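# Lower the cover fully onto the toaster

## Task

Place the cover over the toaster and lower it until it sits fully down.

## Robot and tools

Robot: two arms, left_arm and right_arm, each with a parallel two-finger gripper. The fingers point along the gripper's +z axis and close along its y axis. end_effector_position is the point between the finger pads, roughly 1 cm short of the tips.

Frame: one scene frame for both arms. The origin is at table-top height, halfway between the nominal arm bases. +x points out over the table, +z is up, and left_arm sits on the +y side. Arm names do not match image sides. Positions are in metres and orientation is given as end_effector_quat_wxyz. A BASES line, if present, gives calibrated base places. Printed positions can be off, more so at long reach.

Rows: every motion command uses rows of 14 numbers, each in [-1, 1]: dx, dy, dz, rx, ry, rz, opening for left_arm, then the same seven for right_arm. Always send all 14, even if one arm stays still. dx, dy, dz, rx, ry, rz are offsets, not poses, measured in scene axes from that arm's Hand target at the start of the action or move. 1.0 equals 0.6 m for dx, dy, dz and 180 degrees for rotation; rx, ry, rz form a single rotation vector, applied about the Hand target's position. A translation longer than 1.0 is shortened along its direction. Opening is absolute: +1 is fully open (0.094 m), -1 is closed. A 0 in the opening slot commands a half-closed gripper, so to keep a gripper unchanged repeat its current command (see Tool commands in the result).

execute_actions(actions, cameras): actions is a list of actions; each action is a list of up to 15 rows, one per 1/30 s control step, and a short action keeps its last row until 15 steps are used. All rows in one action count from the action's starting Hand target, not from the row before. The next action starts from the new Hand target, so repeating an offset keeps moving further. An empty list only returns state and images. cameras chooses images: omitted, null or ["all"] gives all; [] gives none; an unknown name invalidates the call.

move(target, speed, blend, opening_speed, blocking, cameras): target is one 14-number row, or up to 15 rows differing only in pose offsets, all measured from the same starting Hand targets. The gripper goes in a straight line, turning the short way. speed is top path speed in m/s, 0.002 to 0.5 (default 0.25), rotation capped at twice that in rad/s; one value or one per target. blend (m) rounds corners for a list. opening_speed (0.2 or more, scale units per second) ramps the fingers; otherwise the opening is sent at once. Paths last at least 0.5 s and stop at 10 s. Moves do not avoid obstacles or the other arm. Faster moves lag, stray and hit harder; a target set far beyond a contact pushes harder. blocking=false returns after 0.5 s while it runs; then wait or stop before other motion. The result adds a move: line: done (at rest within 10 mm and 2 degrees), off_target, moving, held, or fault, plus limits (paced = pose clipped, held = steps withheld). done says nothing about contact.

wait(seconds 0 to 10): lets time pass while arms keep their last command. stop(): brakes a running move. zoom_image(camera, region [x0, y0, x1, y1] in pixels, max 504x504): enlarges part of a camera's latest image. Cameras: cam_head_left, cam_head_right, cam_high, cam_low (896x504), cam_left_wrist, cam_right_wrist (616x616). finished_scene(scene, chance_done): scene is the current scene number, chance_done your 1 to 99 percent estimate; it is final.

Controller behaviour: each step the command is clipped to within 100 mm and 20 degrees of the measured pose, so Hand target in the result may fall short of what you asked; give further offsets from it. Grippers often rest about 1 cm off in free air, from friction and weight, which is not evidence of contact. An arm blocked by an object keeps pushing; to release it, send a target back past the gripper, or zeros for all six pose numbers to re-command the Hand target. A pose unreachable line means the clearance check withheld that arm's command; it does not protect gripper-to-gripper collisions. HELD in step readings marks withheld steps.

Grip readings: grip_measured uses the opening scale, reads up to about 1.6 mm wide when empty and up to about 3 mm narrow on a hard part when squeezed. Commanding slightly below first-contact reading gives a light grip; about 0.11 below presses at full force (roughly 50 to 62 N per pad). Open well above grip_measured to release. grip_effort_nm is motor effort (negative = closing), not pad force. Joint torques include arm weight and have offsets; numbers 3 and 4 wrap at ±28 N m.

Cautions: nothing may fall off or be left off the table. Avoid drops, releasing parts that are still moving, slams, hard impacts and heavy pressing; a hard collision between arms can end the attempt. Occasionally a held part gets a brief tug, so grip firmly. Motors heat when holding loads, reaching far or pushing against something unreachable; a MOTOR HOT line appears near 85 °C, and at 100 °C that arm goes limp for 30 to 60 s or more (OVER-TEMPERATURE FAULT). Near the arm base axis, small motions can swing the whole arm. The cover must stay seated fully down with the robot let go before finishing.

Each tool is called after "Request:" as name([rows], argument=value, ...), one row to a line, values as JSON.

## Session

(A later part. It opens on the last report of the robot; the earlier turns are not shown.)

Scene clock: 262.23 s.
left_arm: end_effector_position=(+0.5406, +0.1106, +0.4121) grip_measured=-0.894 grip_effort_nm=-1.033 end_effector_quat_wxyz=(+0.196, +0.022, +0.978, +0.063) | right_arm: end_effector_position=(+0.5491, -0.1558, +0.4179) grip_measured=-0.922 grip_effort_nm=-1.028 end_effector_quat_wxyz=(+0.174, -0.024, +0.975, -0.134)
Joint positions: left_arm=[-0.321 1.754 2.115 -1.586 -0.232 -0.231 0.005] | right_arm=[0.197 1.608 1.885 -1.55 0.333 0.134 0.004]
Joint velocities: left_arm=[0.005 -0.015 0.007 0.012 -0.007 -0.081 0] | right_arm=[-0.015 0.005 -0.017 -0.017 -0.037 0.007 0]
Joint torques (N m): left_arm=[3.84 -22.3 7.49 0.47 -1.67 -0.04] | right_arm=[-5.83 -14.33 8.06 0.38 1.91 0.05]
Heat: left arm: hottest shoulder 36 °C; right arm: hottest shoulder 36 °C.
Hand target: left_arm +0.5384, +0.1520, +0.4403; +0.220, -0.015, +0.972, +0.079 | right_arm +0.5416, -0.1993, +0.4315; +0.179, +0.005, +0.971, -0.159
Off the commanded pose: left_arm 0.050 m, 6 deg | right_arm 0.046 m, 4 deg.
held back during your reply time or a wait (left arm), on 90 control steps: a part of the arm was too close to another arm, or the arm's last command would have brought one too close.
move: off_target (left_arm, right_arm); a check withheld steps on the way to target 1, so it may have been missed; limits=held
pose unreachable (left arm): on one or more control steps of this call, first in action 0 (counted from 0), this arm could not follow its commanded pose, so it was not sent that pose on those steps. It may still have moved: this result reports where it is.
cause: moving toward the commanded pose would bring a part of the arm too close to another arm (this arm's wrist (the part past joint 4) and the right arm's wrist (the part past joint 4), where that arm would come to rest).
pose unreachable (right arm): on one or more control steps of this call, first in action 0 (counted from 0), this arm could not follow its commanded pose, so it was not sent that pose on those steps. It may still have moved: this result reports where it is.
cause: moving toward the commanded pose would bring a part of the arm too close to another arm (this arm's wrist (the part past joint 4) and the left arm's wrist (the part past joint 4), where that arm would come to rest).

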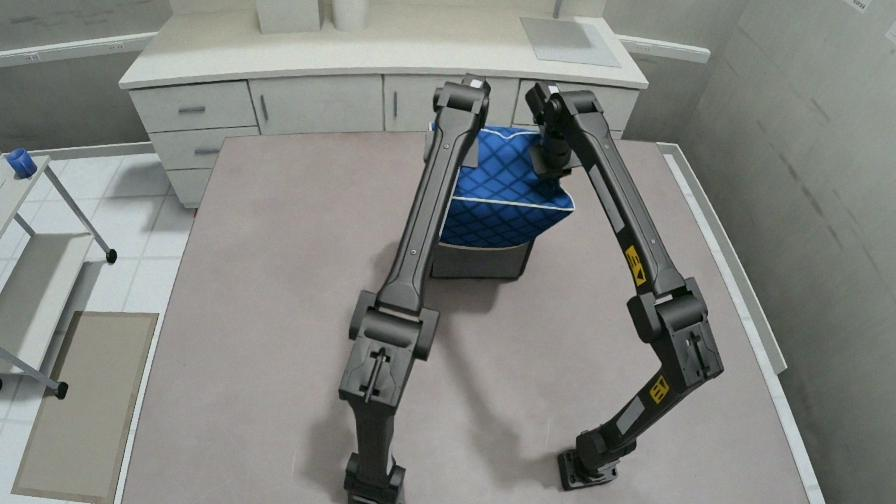

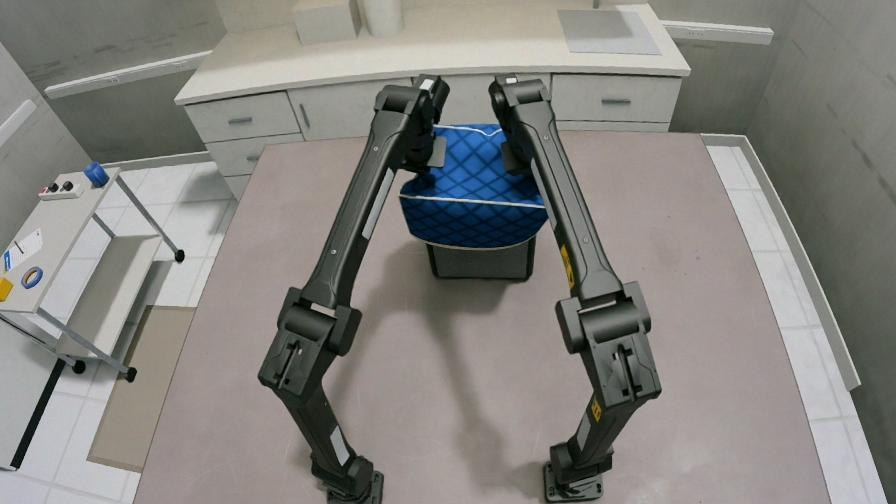

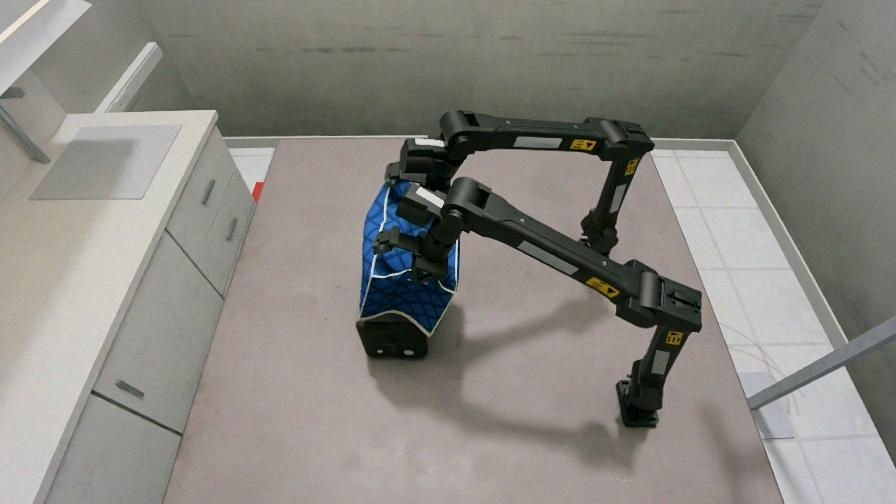

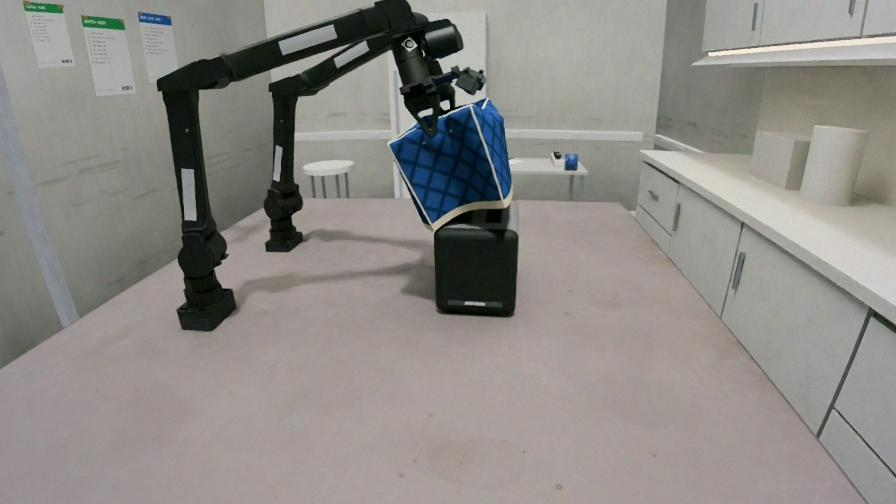

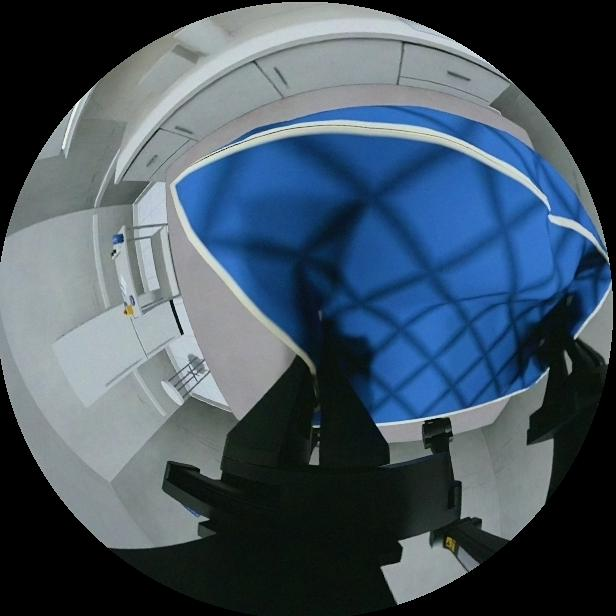

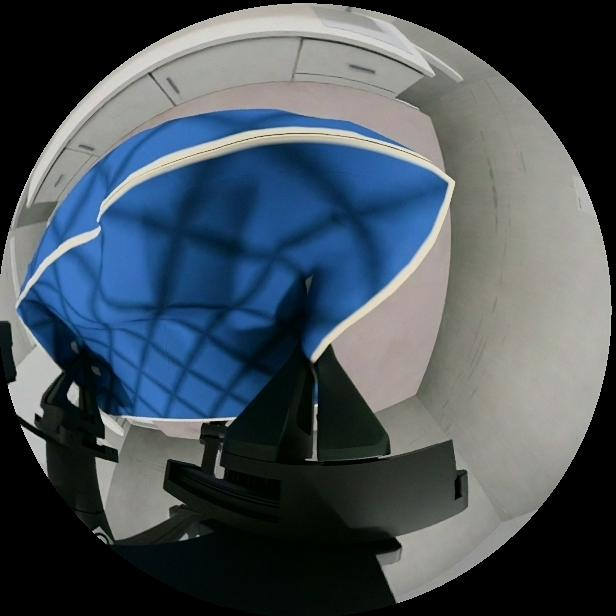

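Request:
move(target=[-0.015,-0.015,-0.07,0,0,0,-1,-0.015,-0.015,-0.07,0,0,0,-1], speed=0.12, cameras=["cam_low","cam_head_right"])

Request:
zoom_image(camera="cam_low", region=[360, 60, 600, 330])

Request:
zoom_image(camera="cam_head_right", region=[350, 60, 600, 310])

Scene clock: 278.37 s.
left_arm: end_effector_position=(+0.5296, +0.1076, +0.3740) grip_measured=-0.894 grip_effort_nm=-1.028 end_effector_quat_wxyz=(+0.198, +0.018, +0.978, +0.061) | right_arm: end_effector_position=(+0.5373, -0.1582, +0.3810) grip_measured=-0.922 grip_effort_nm=-1.038 end_effector_quat_wxyz=(+0.179, -0.030, +0.974, -0.133)
Joint positions: left_arm=[-0.332 1.685 1.919 -1.455 -0.233 -0.249 0.005] | right_arm=[0.197 1.543 1.706 -1.423 0.33 0.121 0.004]
Joint velocities: left_arm=[0.005 -0.015 0.002 -0.017 -0.022 0.037 -0.001] | right_arm=[-0.005 -0.015 -0.007 0.022 0.051 0.007 0]
Joint torques (N m): left_arm=[3.31 -21.25 7.66 0.35 -1.88 -0.08] | right_arm=[-6.89 -12.86 8.02 0.38 1.84 0.05]
Heat: left arm: hottest elbow 35 °C; right arm: hottest shoulder 35 °C.
Hand target: left_arm +0.5292, +0.1439, +0.3976; +0.220, -0.015, +0.972, +0.080 | right_arm +0.5319, -0.2084, +0.3897; +0.179, +0.005, +0.971, -0.159
Off the commanded pose: left_arm 0.043 m, 5 deg | right_arm 0.051 m, 5 deg.
move: off_target (left_arm, right_arm)
Images, in order (width x height): cam_head_right 896x504, cam_low 896x504.

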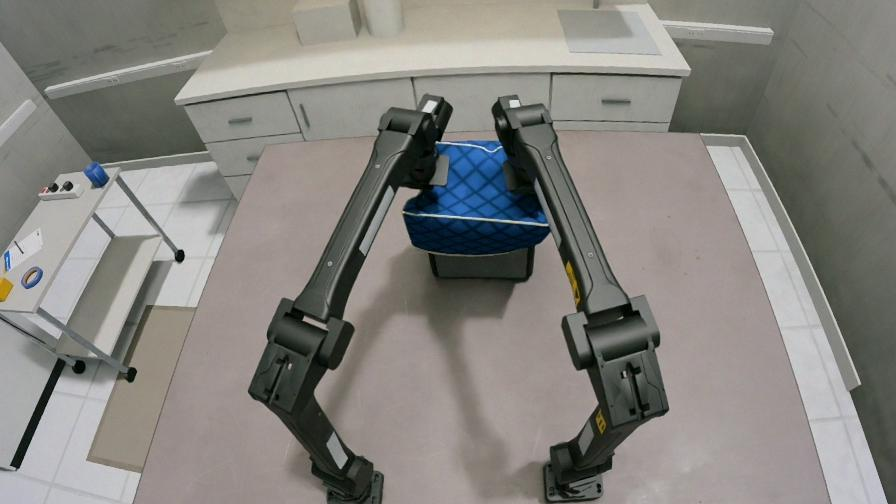

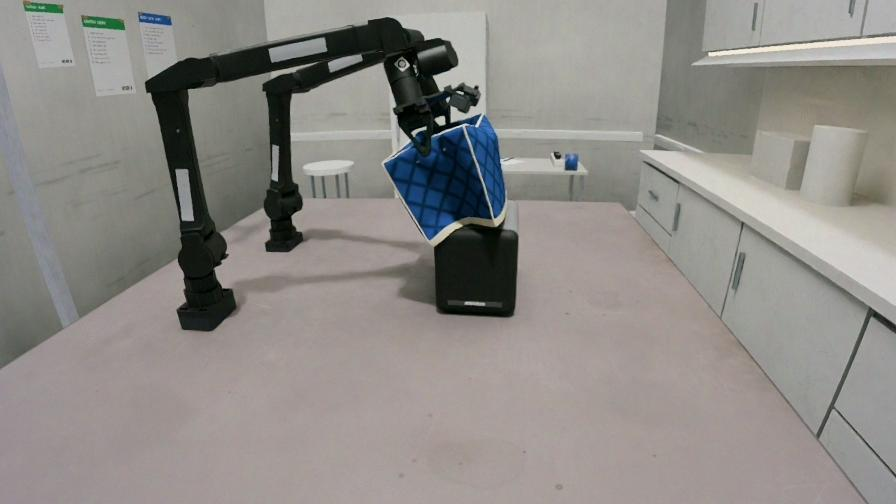

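Scaled by 1.867.

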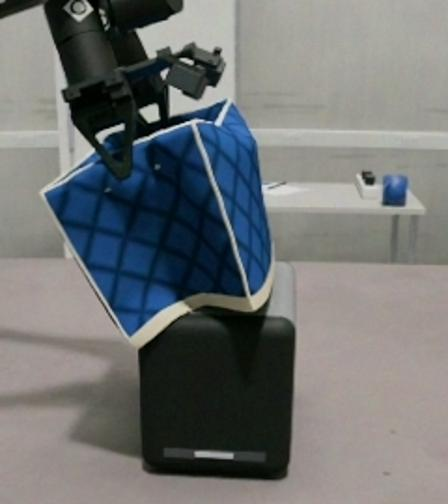

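Scaled by 2.016.

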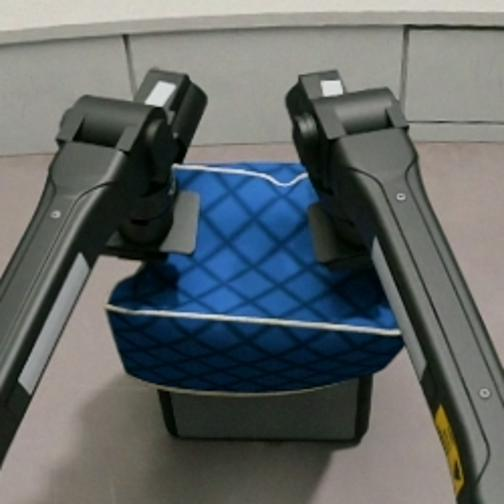

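Request:
move(target=[0.08,0,0,0,0.08,0,-1,0.08,0,0,0,0.08,0,-1], speed=0.12, cameras=["cam_low","cam_head_right"])

Request:
zoom_image(camera="cam_low", region=[360, 60, 600, 330])

Request:
zoom_image(camera="cam_head_right", region=[350, 60, 600, 310])

Scene clock: 287.83 s.
left_arm: end_effector_position=(+0.5590, +0.0946, +0.3856) grip_measured=-0.894 grip_effort_nm=-1.028 end_effector_quat_wxyz=(+0.148, +0.033, +0.987, +0.049) | right_arm: end_effector_position=(+0.5637, -0.1686, +0.3857) grip_measured=-0.922 grip_effort_nm=-1.038 end_effector_quat_wxyz=(+0.097, -0.047, +0.985, -0.138)
Joint positions: left_arm=[-0.321 1.872 2.234 -1.671 -0.175 -0.225 0.005] | right_arm=[0.159 1.724 1.971 -1.661 0.301 0.077 0.004]
Joint velocities: left_arm=[-0.015 -0.015 0.007 -0.027 0.007 0.022 0.002] | right_arm=[-0.005 0.015 0.007 0.002 0.037 -0.022 0.001]
Joint torques (N m): left_arm=[5.48 -19.02 10.45 -0.29 -1.26 0.12] | right_arm=[-6.18 -10.99 13.49 -0.14 1.41 0.01]
Heat: left arm: hottest elbow 35 °C; right arm: hottest shoulder 35 °C.
Hand target: left_arm +0.5775, +0.1435, +0.3988; +0.096, -0.006, +0.992, +0.081 | right_arm +0.5800, -0.2082, +0.3882; +0.056, -0.015, +0.986, -0.159
Off the commanded pose: left_arm 0.054 m, 8 deg | right_arm 0.043 m, 6 deg.
joint sent to its limit (left arm) — joint 4 (wrist pitch), lower limit. The joint targets are off in position and orientation.
joint sent to its limit (right arm) — joint 4 (wrist pitch), lower limit. The joint targets are off in position and orientation.
move: off_target (left_arm, right_arm)
Images, in order (width x height): cam_head_right 896x504, cam_low 896x504.

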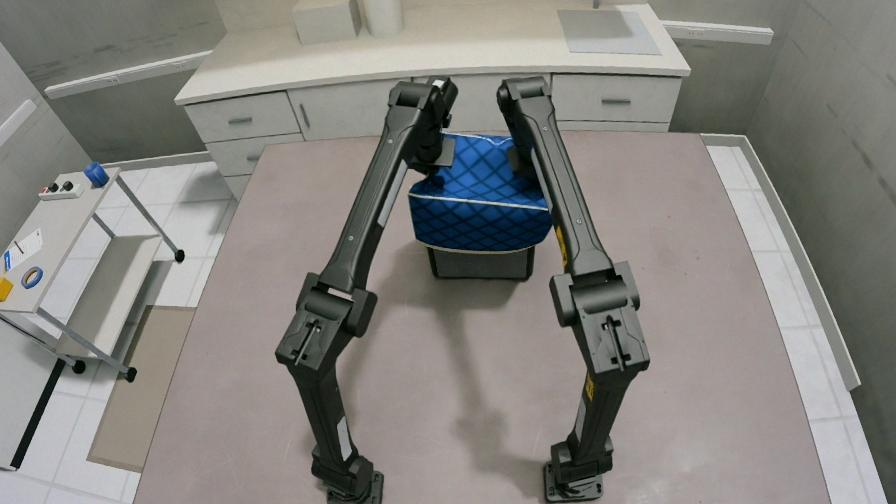

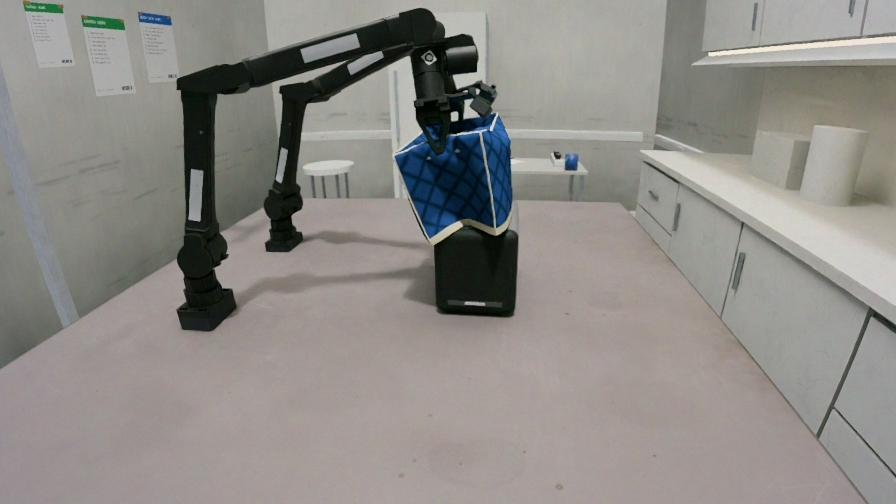

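Scaled by 1.867.

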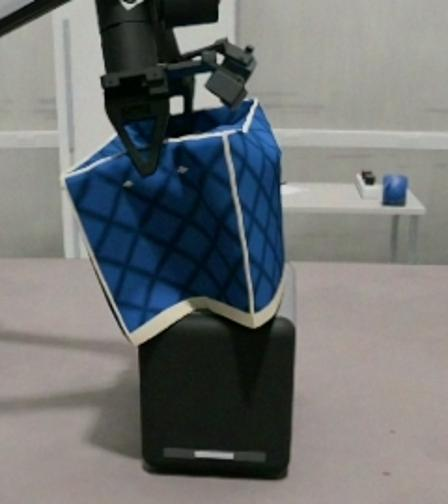

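Scaled by 2.016.

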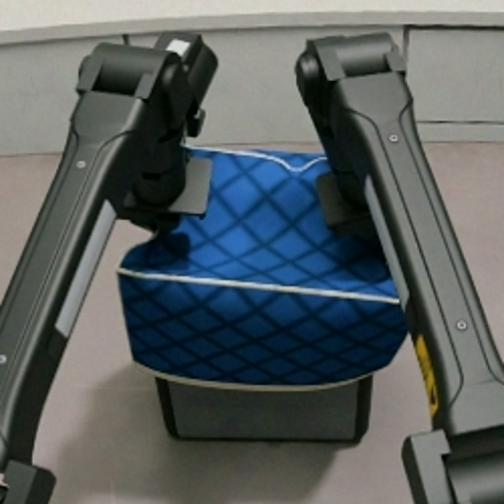

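Request:
move(target=[0.07,0.01,0,0,0.06,0,-1,0.07,0.01,0.0,0,0.06,0,-1], speed=0.12, cameras=["cam_low","cam_head_right","cam_high"])

Request:
zoom_image(camera="cam_low", region=[360, 60, 600, 330])

Request:
zoom_image(camera="cam_head_right", region=[350, 60, 600, 310])

Scene clock: 293.83 s.
left_arm: end_effector_position=(+0.6009, +0.0996, +0.3870) grip_measured=-0.894 grip_effort_nm=-1.028 end_effector_quat_wxyz=(+0.166, +0.045, +0.985, +0.032) | right_arm: end_effector_position=(+0.6038, -0.1643, +0.3902) grip_measured=-0.922 grip_effort_nm=-1.033 end_effector_quat_wxyz=(+0.112, -0.072, +0.982, -0.135)
Joint positions: left_arm=[-0.284 1.979 2.398 -1.677 -0.137 -0.166 0.005] | right_arm=[0.151 1.824 2.118 -1.667 0.293 0.011 0.004]
Joint velocities: left_arm=[-0.015 0.005 -0.012 -0.012 -0.022 0.007 -0.001] | right_arm=[-0.005 -0.005 -0.007 -0.002 -0.051 0.007 0]
Joint torques (N m): left_arm=[5.25 -20.84 10.69 -0.01 -1.1 0.12] | right_arm=[-5.77 -11.63 13.35 0.12 1.2 0.01]
Heat: left arm: hottest elbow 35 °C; right arm: hottest shoulder 34 °C.
Hand target: left_arm +0.6198, +0.1491, +0.3993; +0.006, +0.003, +0.997, +0.080 | right_arm +0.6220, -0.2020, +0.3876; -0.037, -0.030, +0.986, -0.157
Off the commanded pose: left_arm 0.055 m, 20 deg; orientation clipped | right_arm 0.042 m, 18 deg.
joint sent to its limit (left arm) — joint 4 (wrist pitch), lower limit. The joint targets are off in position and orientation.
joint sent to its limit (right arm) — joint 4 (wrist pitch), lower limit. The joint targets are off in position and orientation.
move: off_target (left_arm, right_arm); limits=paced
Images, in order (width x height): cam_head_right 896x504, cam_high 896x504, cam_low 896x504.

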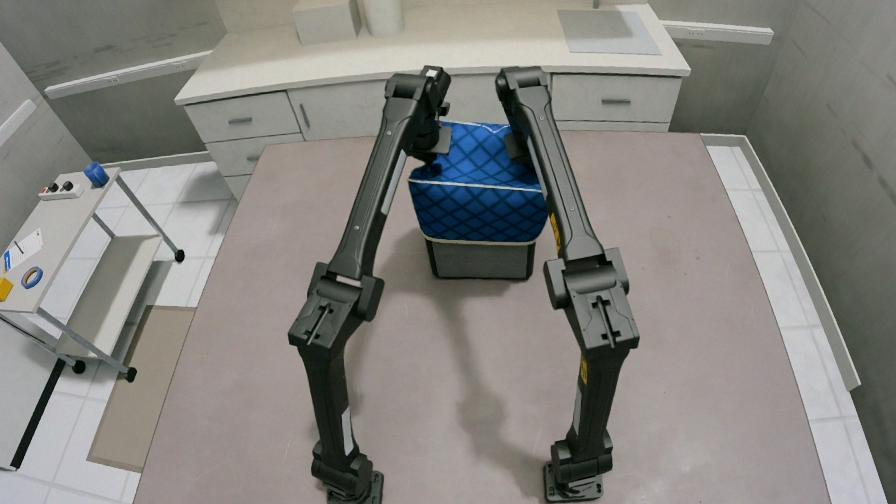

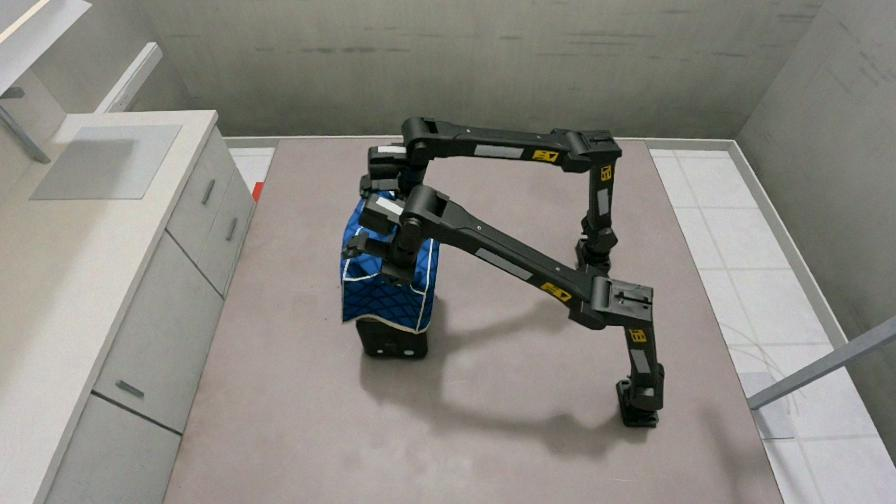

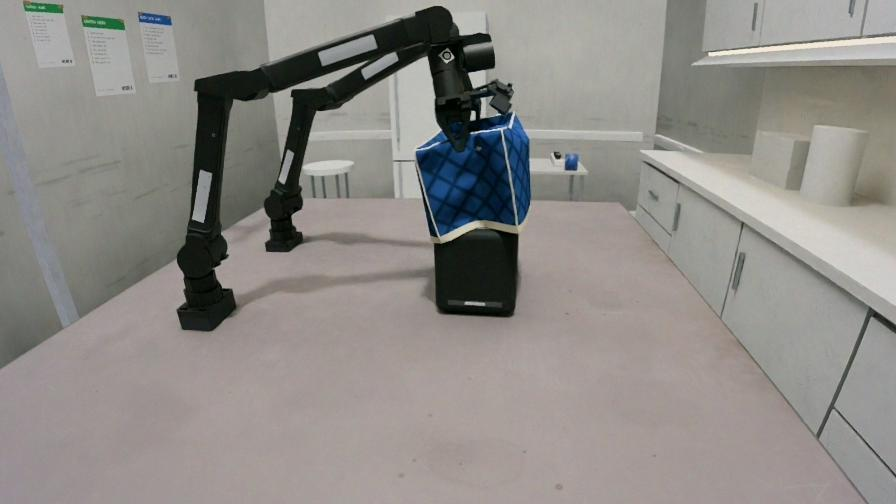

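Scaled by 1.867.

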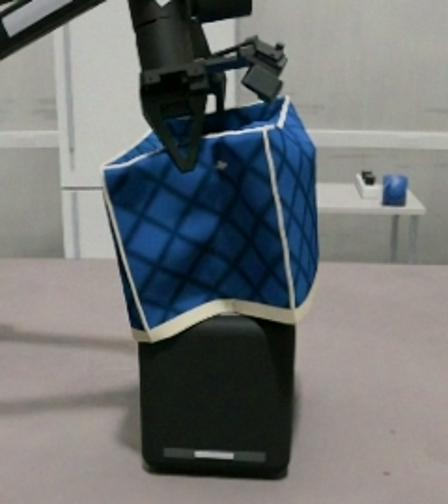

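Scaled by 2.016.

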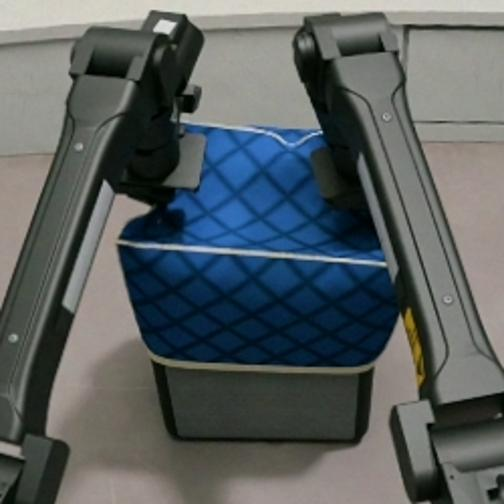

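Request:
move(target=[0.01,0,-0.12,0,0,0,-1,0.01,0,-0.12,0,0,0,-1], speed=0.12, cameras=["cam_low","cam_head_right","cam_high"])

Request:
zoom_image(camera="cam_low", region=[360, 60, 600, 330])

Request:
zoom_image(camera="cam_head_right", region=[350, 60, 600, 310])

Scene clock: 299.60 s.
left_arm: end_effector_position=(+0.6067, +0.0992, +0.3592) grip_measured=-0.894 grip_effort_nm=-1.033 end_effector_quat_wxyz=(+0.142, +0.046, +0.988, +0.037) | right_arm: end_effector_position=(+0.6159, -0.1632, +0.3559) grip_measured=-0.922 grip_effort_nm=-1.038 end_effector_quat_wxyz=(+0.083, -0.073, +0.984, -0.138)
Joint positions: left_arm=[-0.282 2.011 2.38 -1.677 -0.137 -0.165 0.005] | right_arm=[0.149 1.883 2.118 -1.667 0.293 0.017 0.004]
Joint velocities: left_arm=[0.015 -0.015 -0.002 -0.022 -0.022 0.007 0.001] | right_arm=[-0.015 -0.005 -0.012 -0.007 -0.051 -0.037 -0.001]
Joint torques (N m): left_arm=[5.01 -18.32 6.42 0.05 -1.03 -0.02] | right_arm=[-5.66 -11.22 7.6 -0.02 1.03 0.34]
Heat: left arm: hottest shoulder 35 °C; right arm: hottest shoulder 35 °C.
Hand target: left_arm +0.6259, +0.1503, +0.3274; +0.006, +0.001, +0.997, +0.081 | right_arm +0.6269, -0.2021, +0.3149; -0.037, -0.030, +0.986, -0.157
Off the commanded pose: left_arm 0.062 m, 17 deg | right_arm 0.057 m, 15 deg.
joint sent to its limit (left arm) — joint 4 (wrist pitch), lower limit. The joint targets are off in position and orientation.
joint sent to its limit (right arm) — joint 4 (wrist pitch), lower limit. The joint targets are off in position and orientation.
move: off_target (left_arm, right_arm)
Images, in order (width x height): cam_head_right 896x504, cam_high 896x504, cam_low 896x504.

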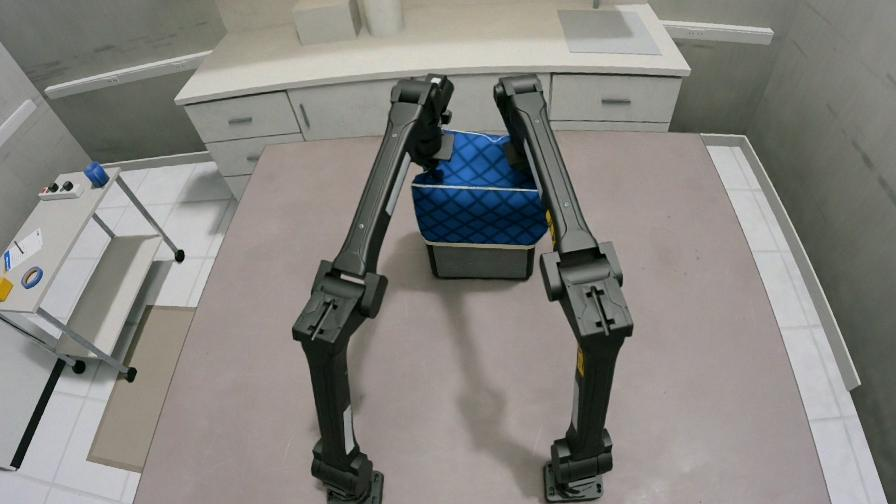

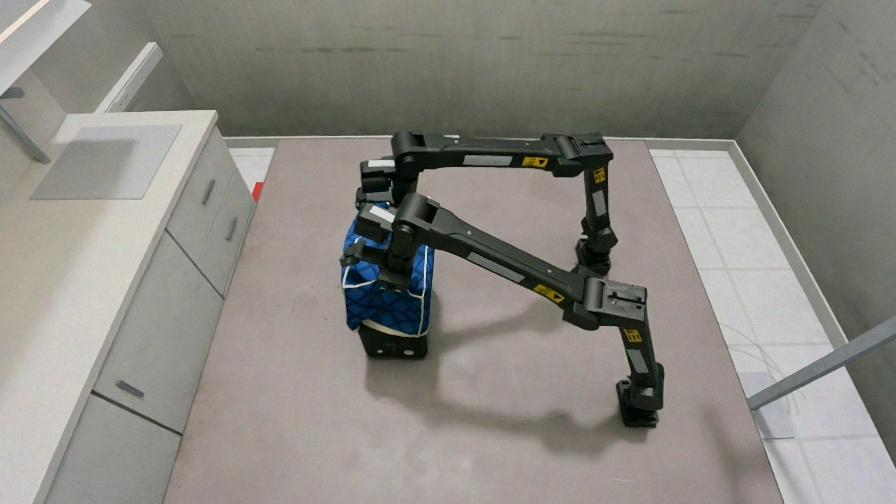

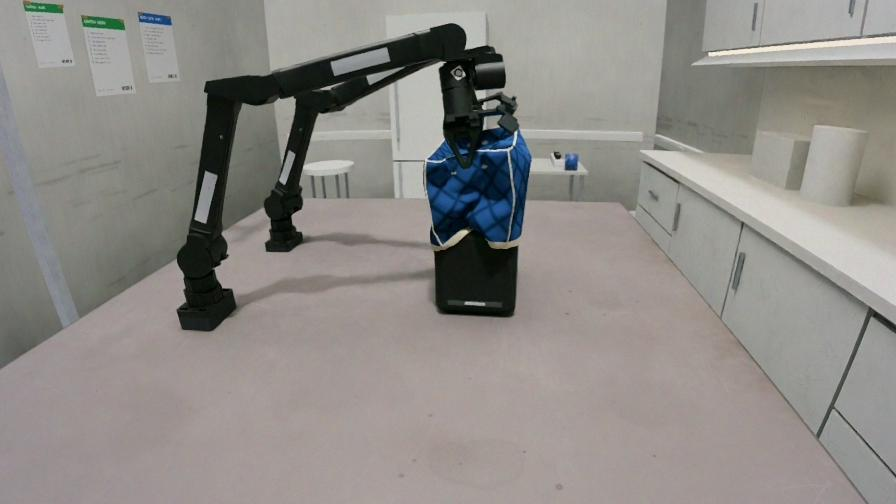

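Scaled by 1.867.

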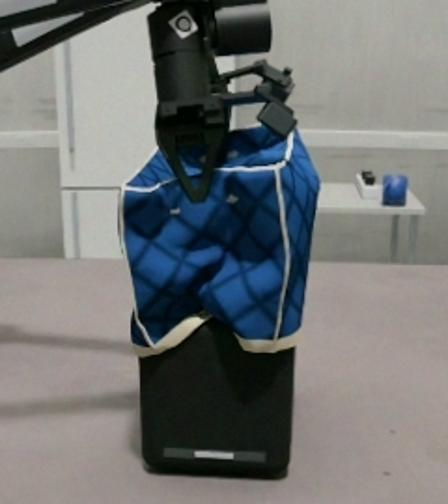

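Scaled by 2.016.

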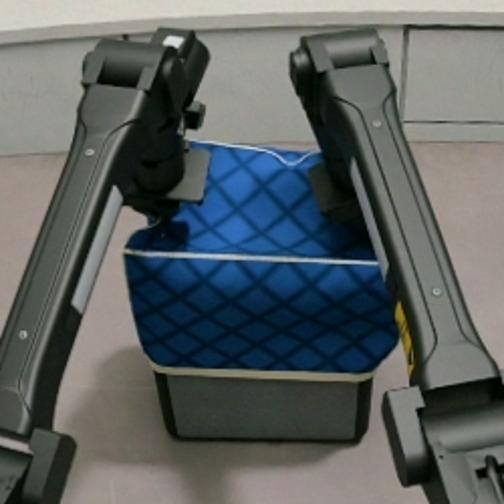

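Request:
move(target=[0,0.01,0.09,0.1,0,0,-1,0,0.01,0.09,-0.03,0,0,-1], speed=0.12, cameras=["cam_low","cam_head_right","cam_high"])

Request:
zoom_image(camera="cam_low", region=[360, 60, 600, 330])

Request:
zoom_image(camera="cam_high", region=[290, 130, 500, 380])

Scene clock: 312.07 s.
left_arm: end_effector_position=(+0.6095, +0.1035, +0.3644) grip_measured=-0.894 grip_effort_nm=-1.028 end_effector_quat_wxyz=(+0.168, +0.070, +0.968, +0.174) | right_arm: end_effector_position=(+0.6167, -0.1616, +0.3611) grip_measured=-0.922 grip_effort_nm=-1.038 end_effector_quat_wxyz=(+0.089, -0.080, +0.977, -0.174)
Joint positions: left_arm=[-0.346 2.021 2.376 -1.677 -0.425 -0.143 0.005] | right_arm=[0.171 1.883 2.12 -1.667 0.368 0.018 0.004]
Joint velocities: left_arm=[0.005 -0.024 -0.002 0.017 0.007 0.022 -0.001] | right_arm=[-0.005 -0.015 -0.012 -0.002 0.022 0.007 0]
Joint torques (N m): left_arm=[4.72 -22.12 9.99 -0.06 -2.44 0.14] | right_arm=[-4.66 -14.27 12.38 0.02 1.95 0.22]
Heat: left arm: hottest elbow 35 °C; right arm: hottest shoulder 34 °C.
Hand target: left_arm +0.6261, +0.1559, +0.3806; +0.017, +0.007, +0.973, +0.232 | right_arm +0.6276, -0.1959, +0.3692; -0.038, -0.029, +0.978, -0.203
Off the commanded pose: left_arm 0.058 m, 21 deg; orientation clipped | right_arm 0.037 m, 16 deg.
joint sent to its limit (left arm) — joint 4 (wrist pitch), lower limit. The joint targets are off in position and orientation.
joint sent to its limit (right arm) — joint 4 (wrist pitch), lower limit. The joint targets are off in orientation, not in position.
move: off_target (left_arm, right_arm); limits=paced
Images, in order (width x height): cam_head_right 896x504, cam_high 896x504, cam_low 896x504.

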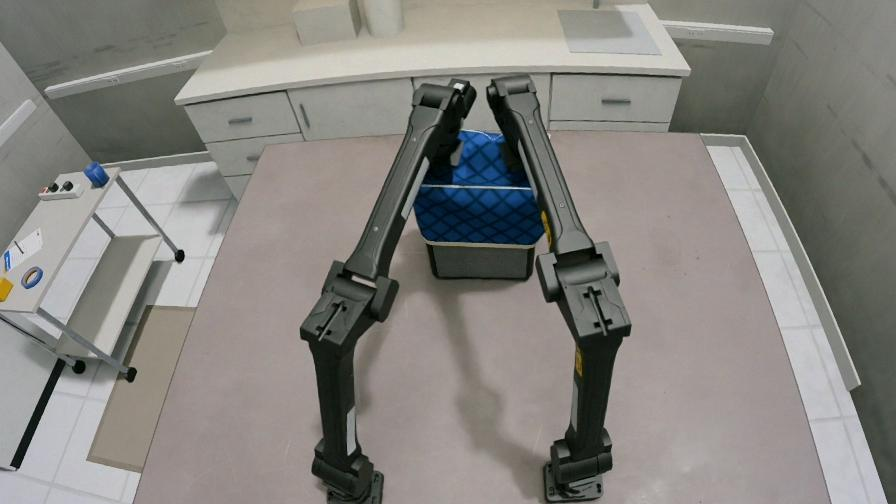

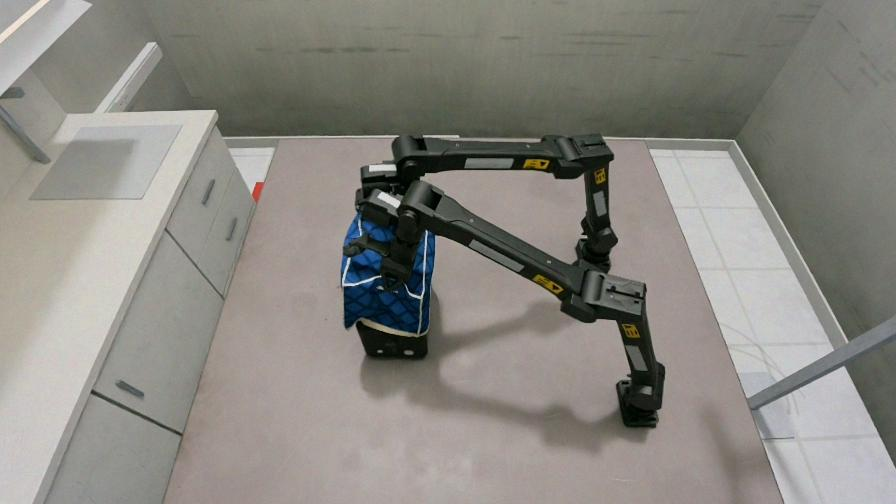

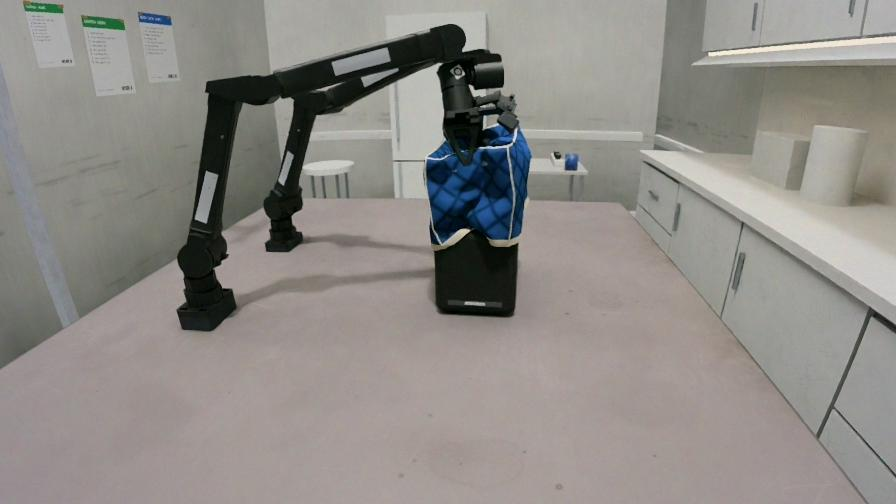

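Scaled by 1.867.

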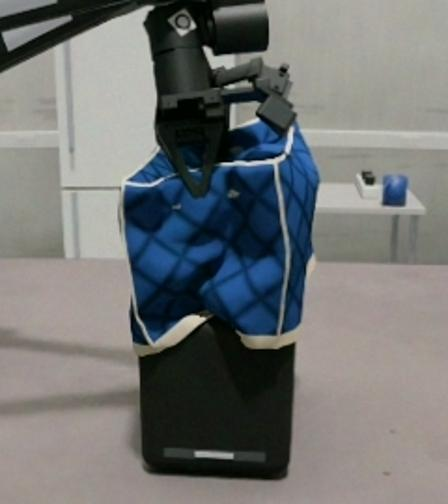

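Scaled by 2.016.

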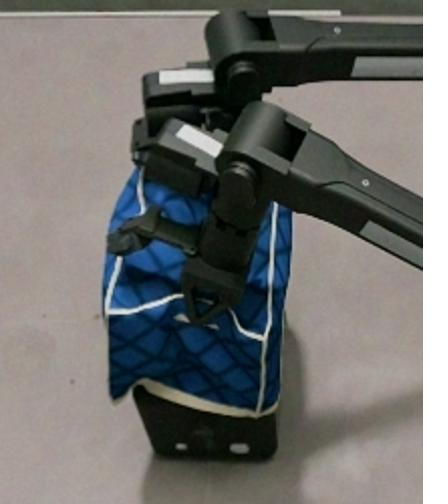

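Request:
zoom_image(camera="cam_high", region=[330, 290, 450, 370])

Request:
zoom_image(camera="cam_low", region=[415, 190, 535, 260])

Scaled by 4.200.

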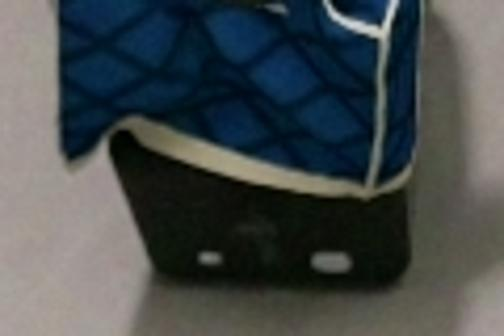

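Scaled by 4.200.

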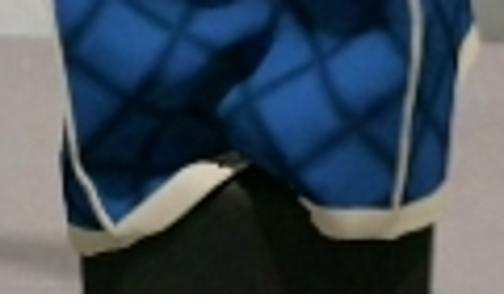

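Request:
move(target=[0,0.04,0.05,0,0,0,-1,0,0.04,0.05,0,0,0,-1], speed=0.12)

Request:
zoom_image(camera="cam_low", region=[360, 60, 600, 330])

Request:
zoom_image(camera="cam_high", region=[330, 290, 450, 370])

Scene clock: 323.87 s.
left_arm: end_effector_position=(+0.6130, +0.1134, +0.3716) grip_measured=-0.894 grip_effort_nm=-1.028 end_effector_quat_wxyz=(+0.170, +0.089, +0.963, +0.189) | right_arm: end_effector_position=(+0.6194, -0.1475, +0.3770) grip_measured=-0.922 grip_effort_nm=-1.033 end_effector_quat_wxyz=(+0.109, -0.089, +0.974, -0.177)
Joint positions: left_arm=[-0.336 2.021 2.39 -1.677 -0.447 -0.085 0.005] | right_arm=[0.197 1.883 2.157 -1.671 0.383 0.018 0.004]
Joint velocities: left_arm=[-0.015 -0.015 -0.002 -0.002 0.007 0.081 0] | right_arm=[0.005 -0.005 -0.007 -0.012 0.022 -0.022 -0.001]
Joint torques (N m): left_arm=[6.48 -24.12 10.93 -0.02 -1.9 0.13] | right_arm=[-3.66 -15.21 13.41 0.16 1.64 0.32]
Heat: left arm: hottest elbow 37 °C; right arm: hottest shoulder 34 °C.
Hand target: left_arm +0.6263, +0.1791, +0.4110; +0.022, +0.010, +0.973, +0.230 | right_arm +0.6280, -0.1720, +0.3995; -0.038, -0.029, +0.978, -0.202
Off the commanded pose: left_arm 0.078 m, 21 deg; orientation clipped | right_arm 0.034 m, 18 deg.
joint sent to its limit (left arm) — joint 4 (wrist pitch), lower limit. The joint targets are off in position and orientation.
joint sent to its limit (right arm) — joint 4 (wrist pitch), lower limit. The joint targets are off in orientation, not in position.
move: off_target (left_arm, right_arm); limits=paced

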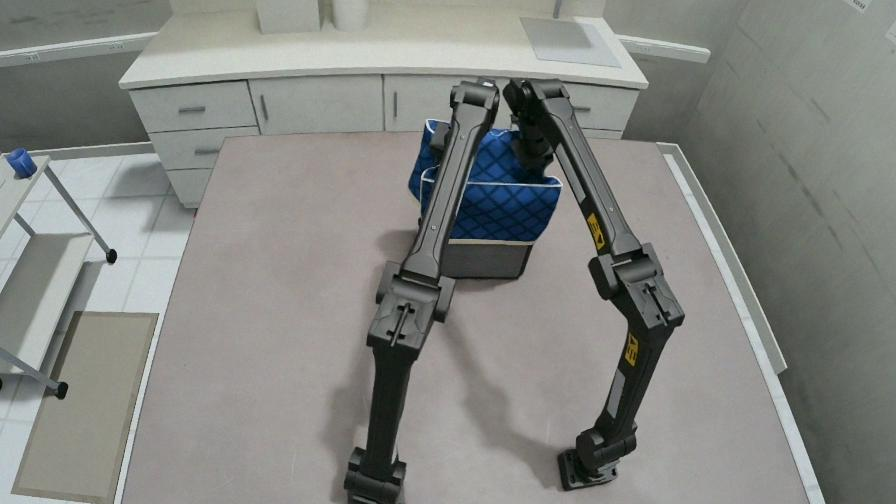

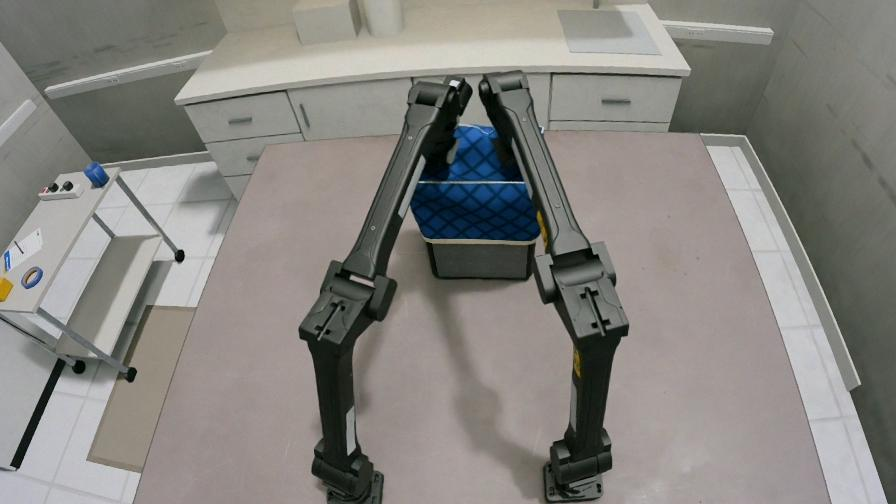

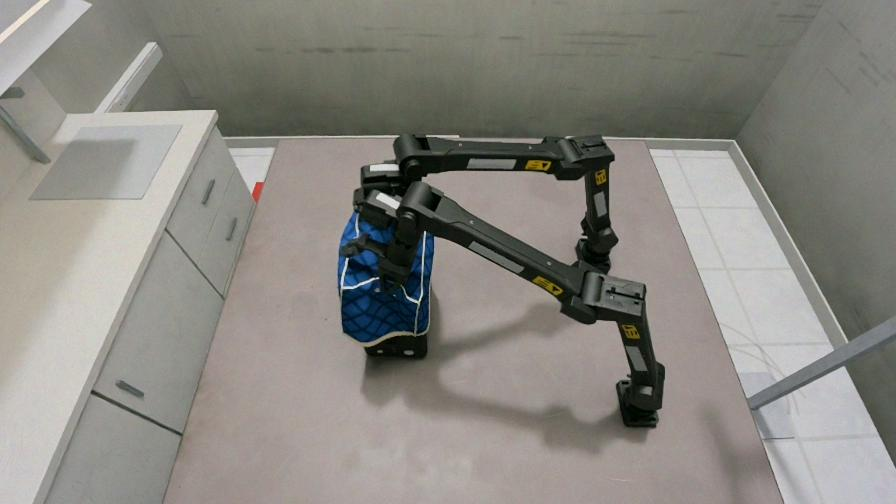

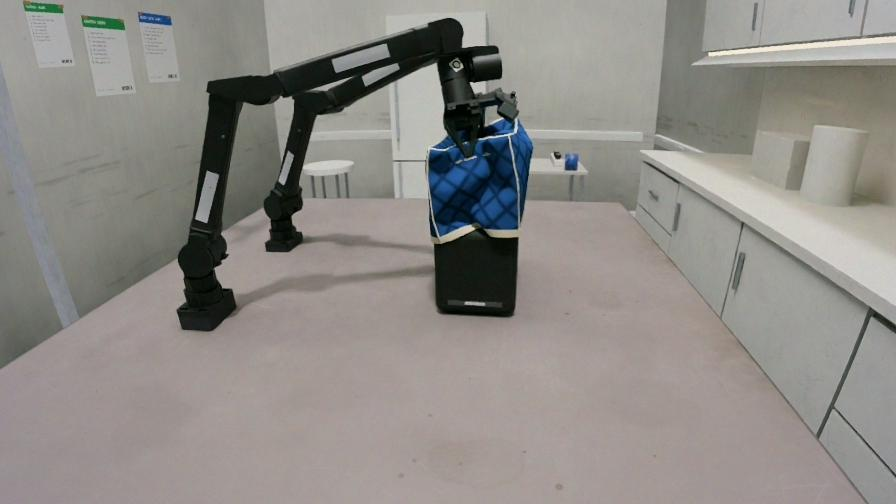

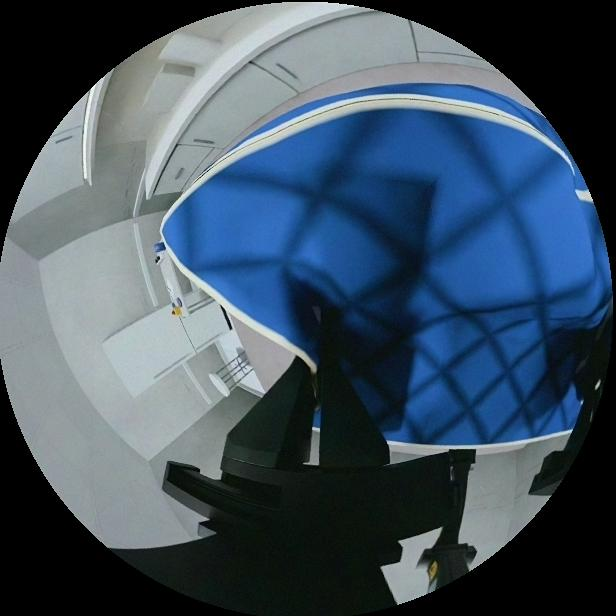

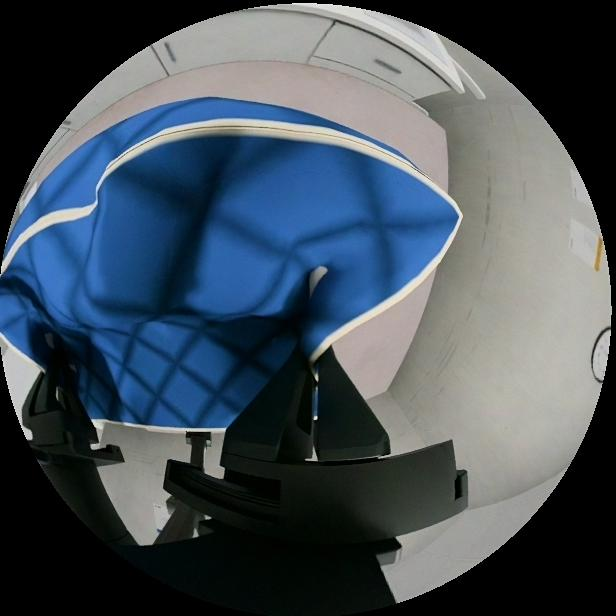

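Scaled by 1.867.

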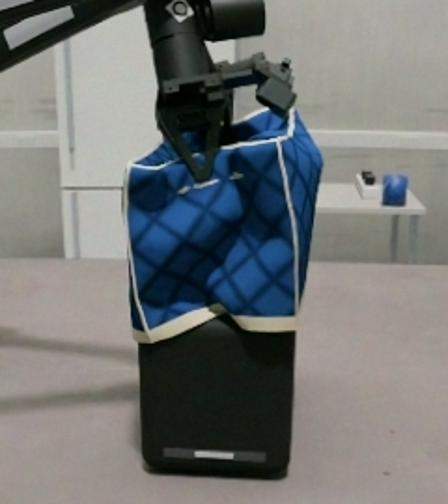

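Scaled by 4.200.

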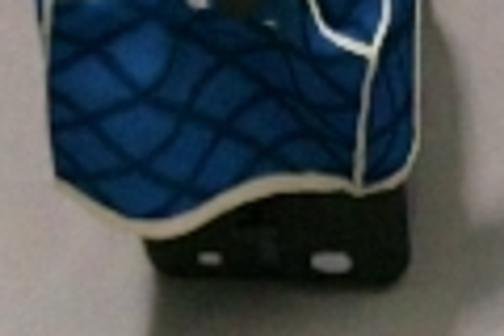

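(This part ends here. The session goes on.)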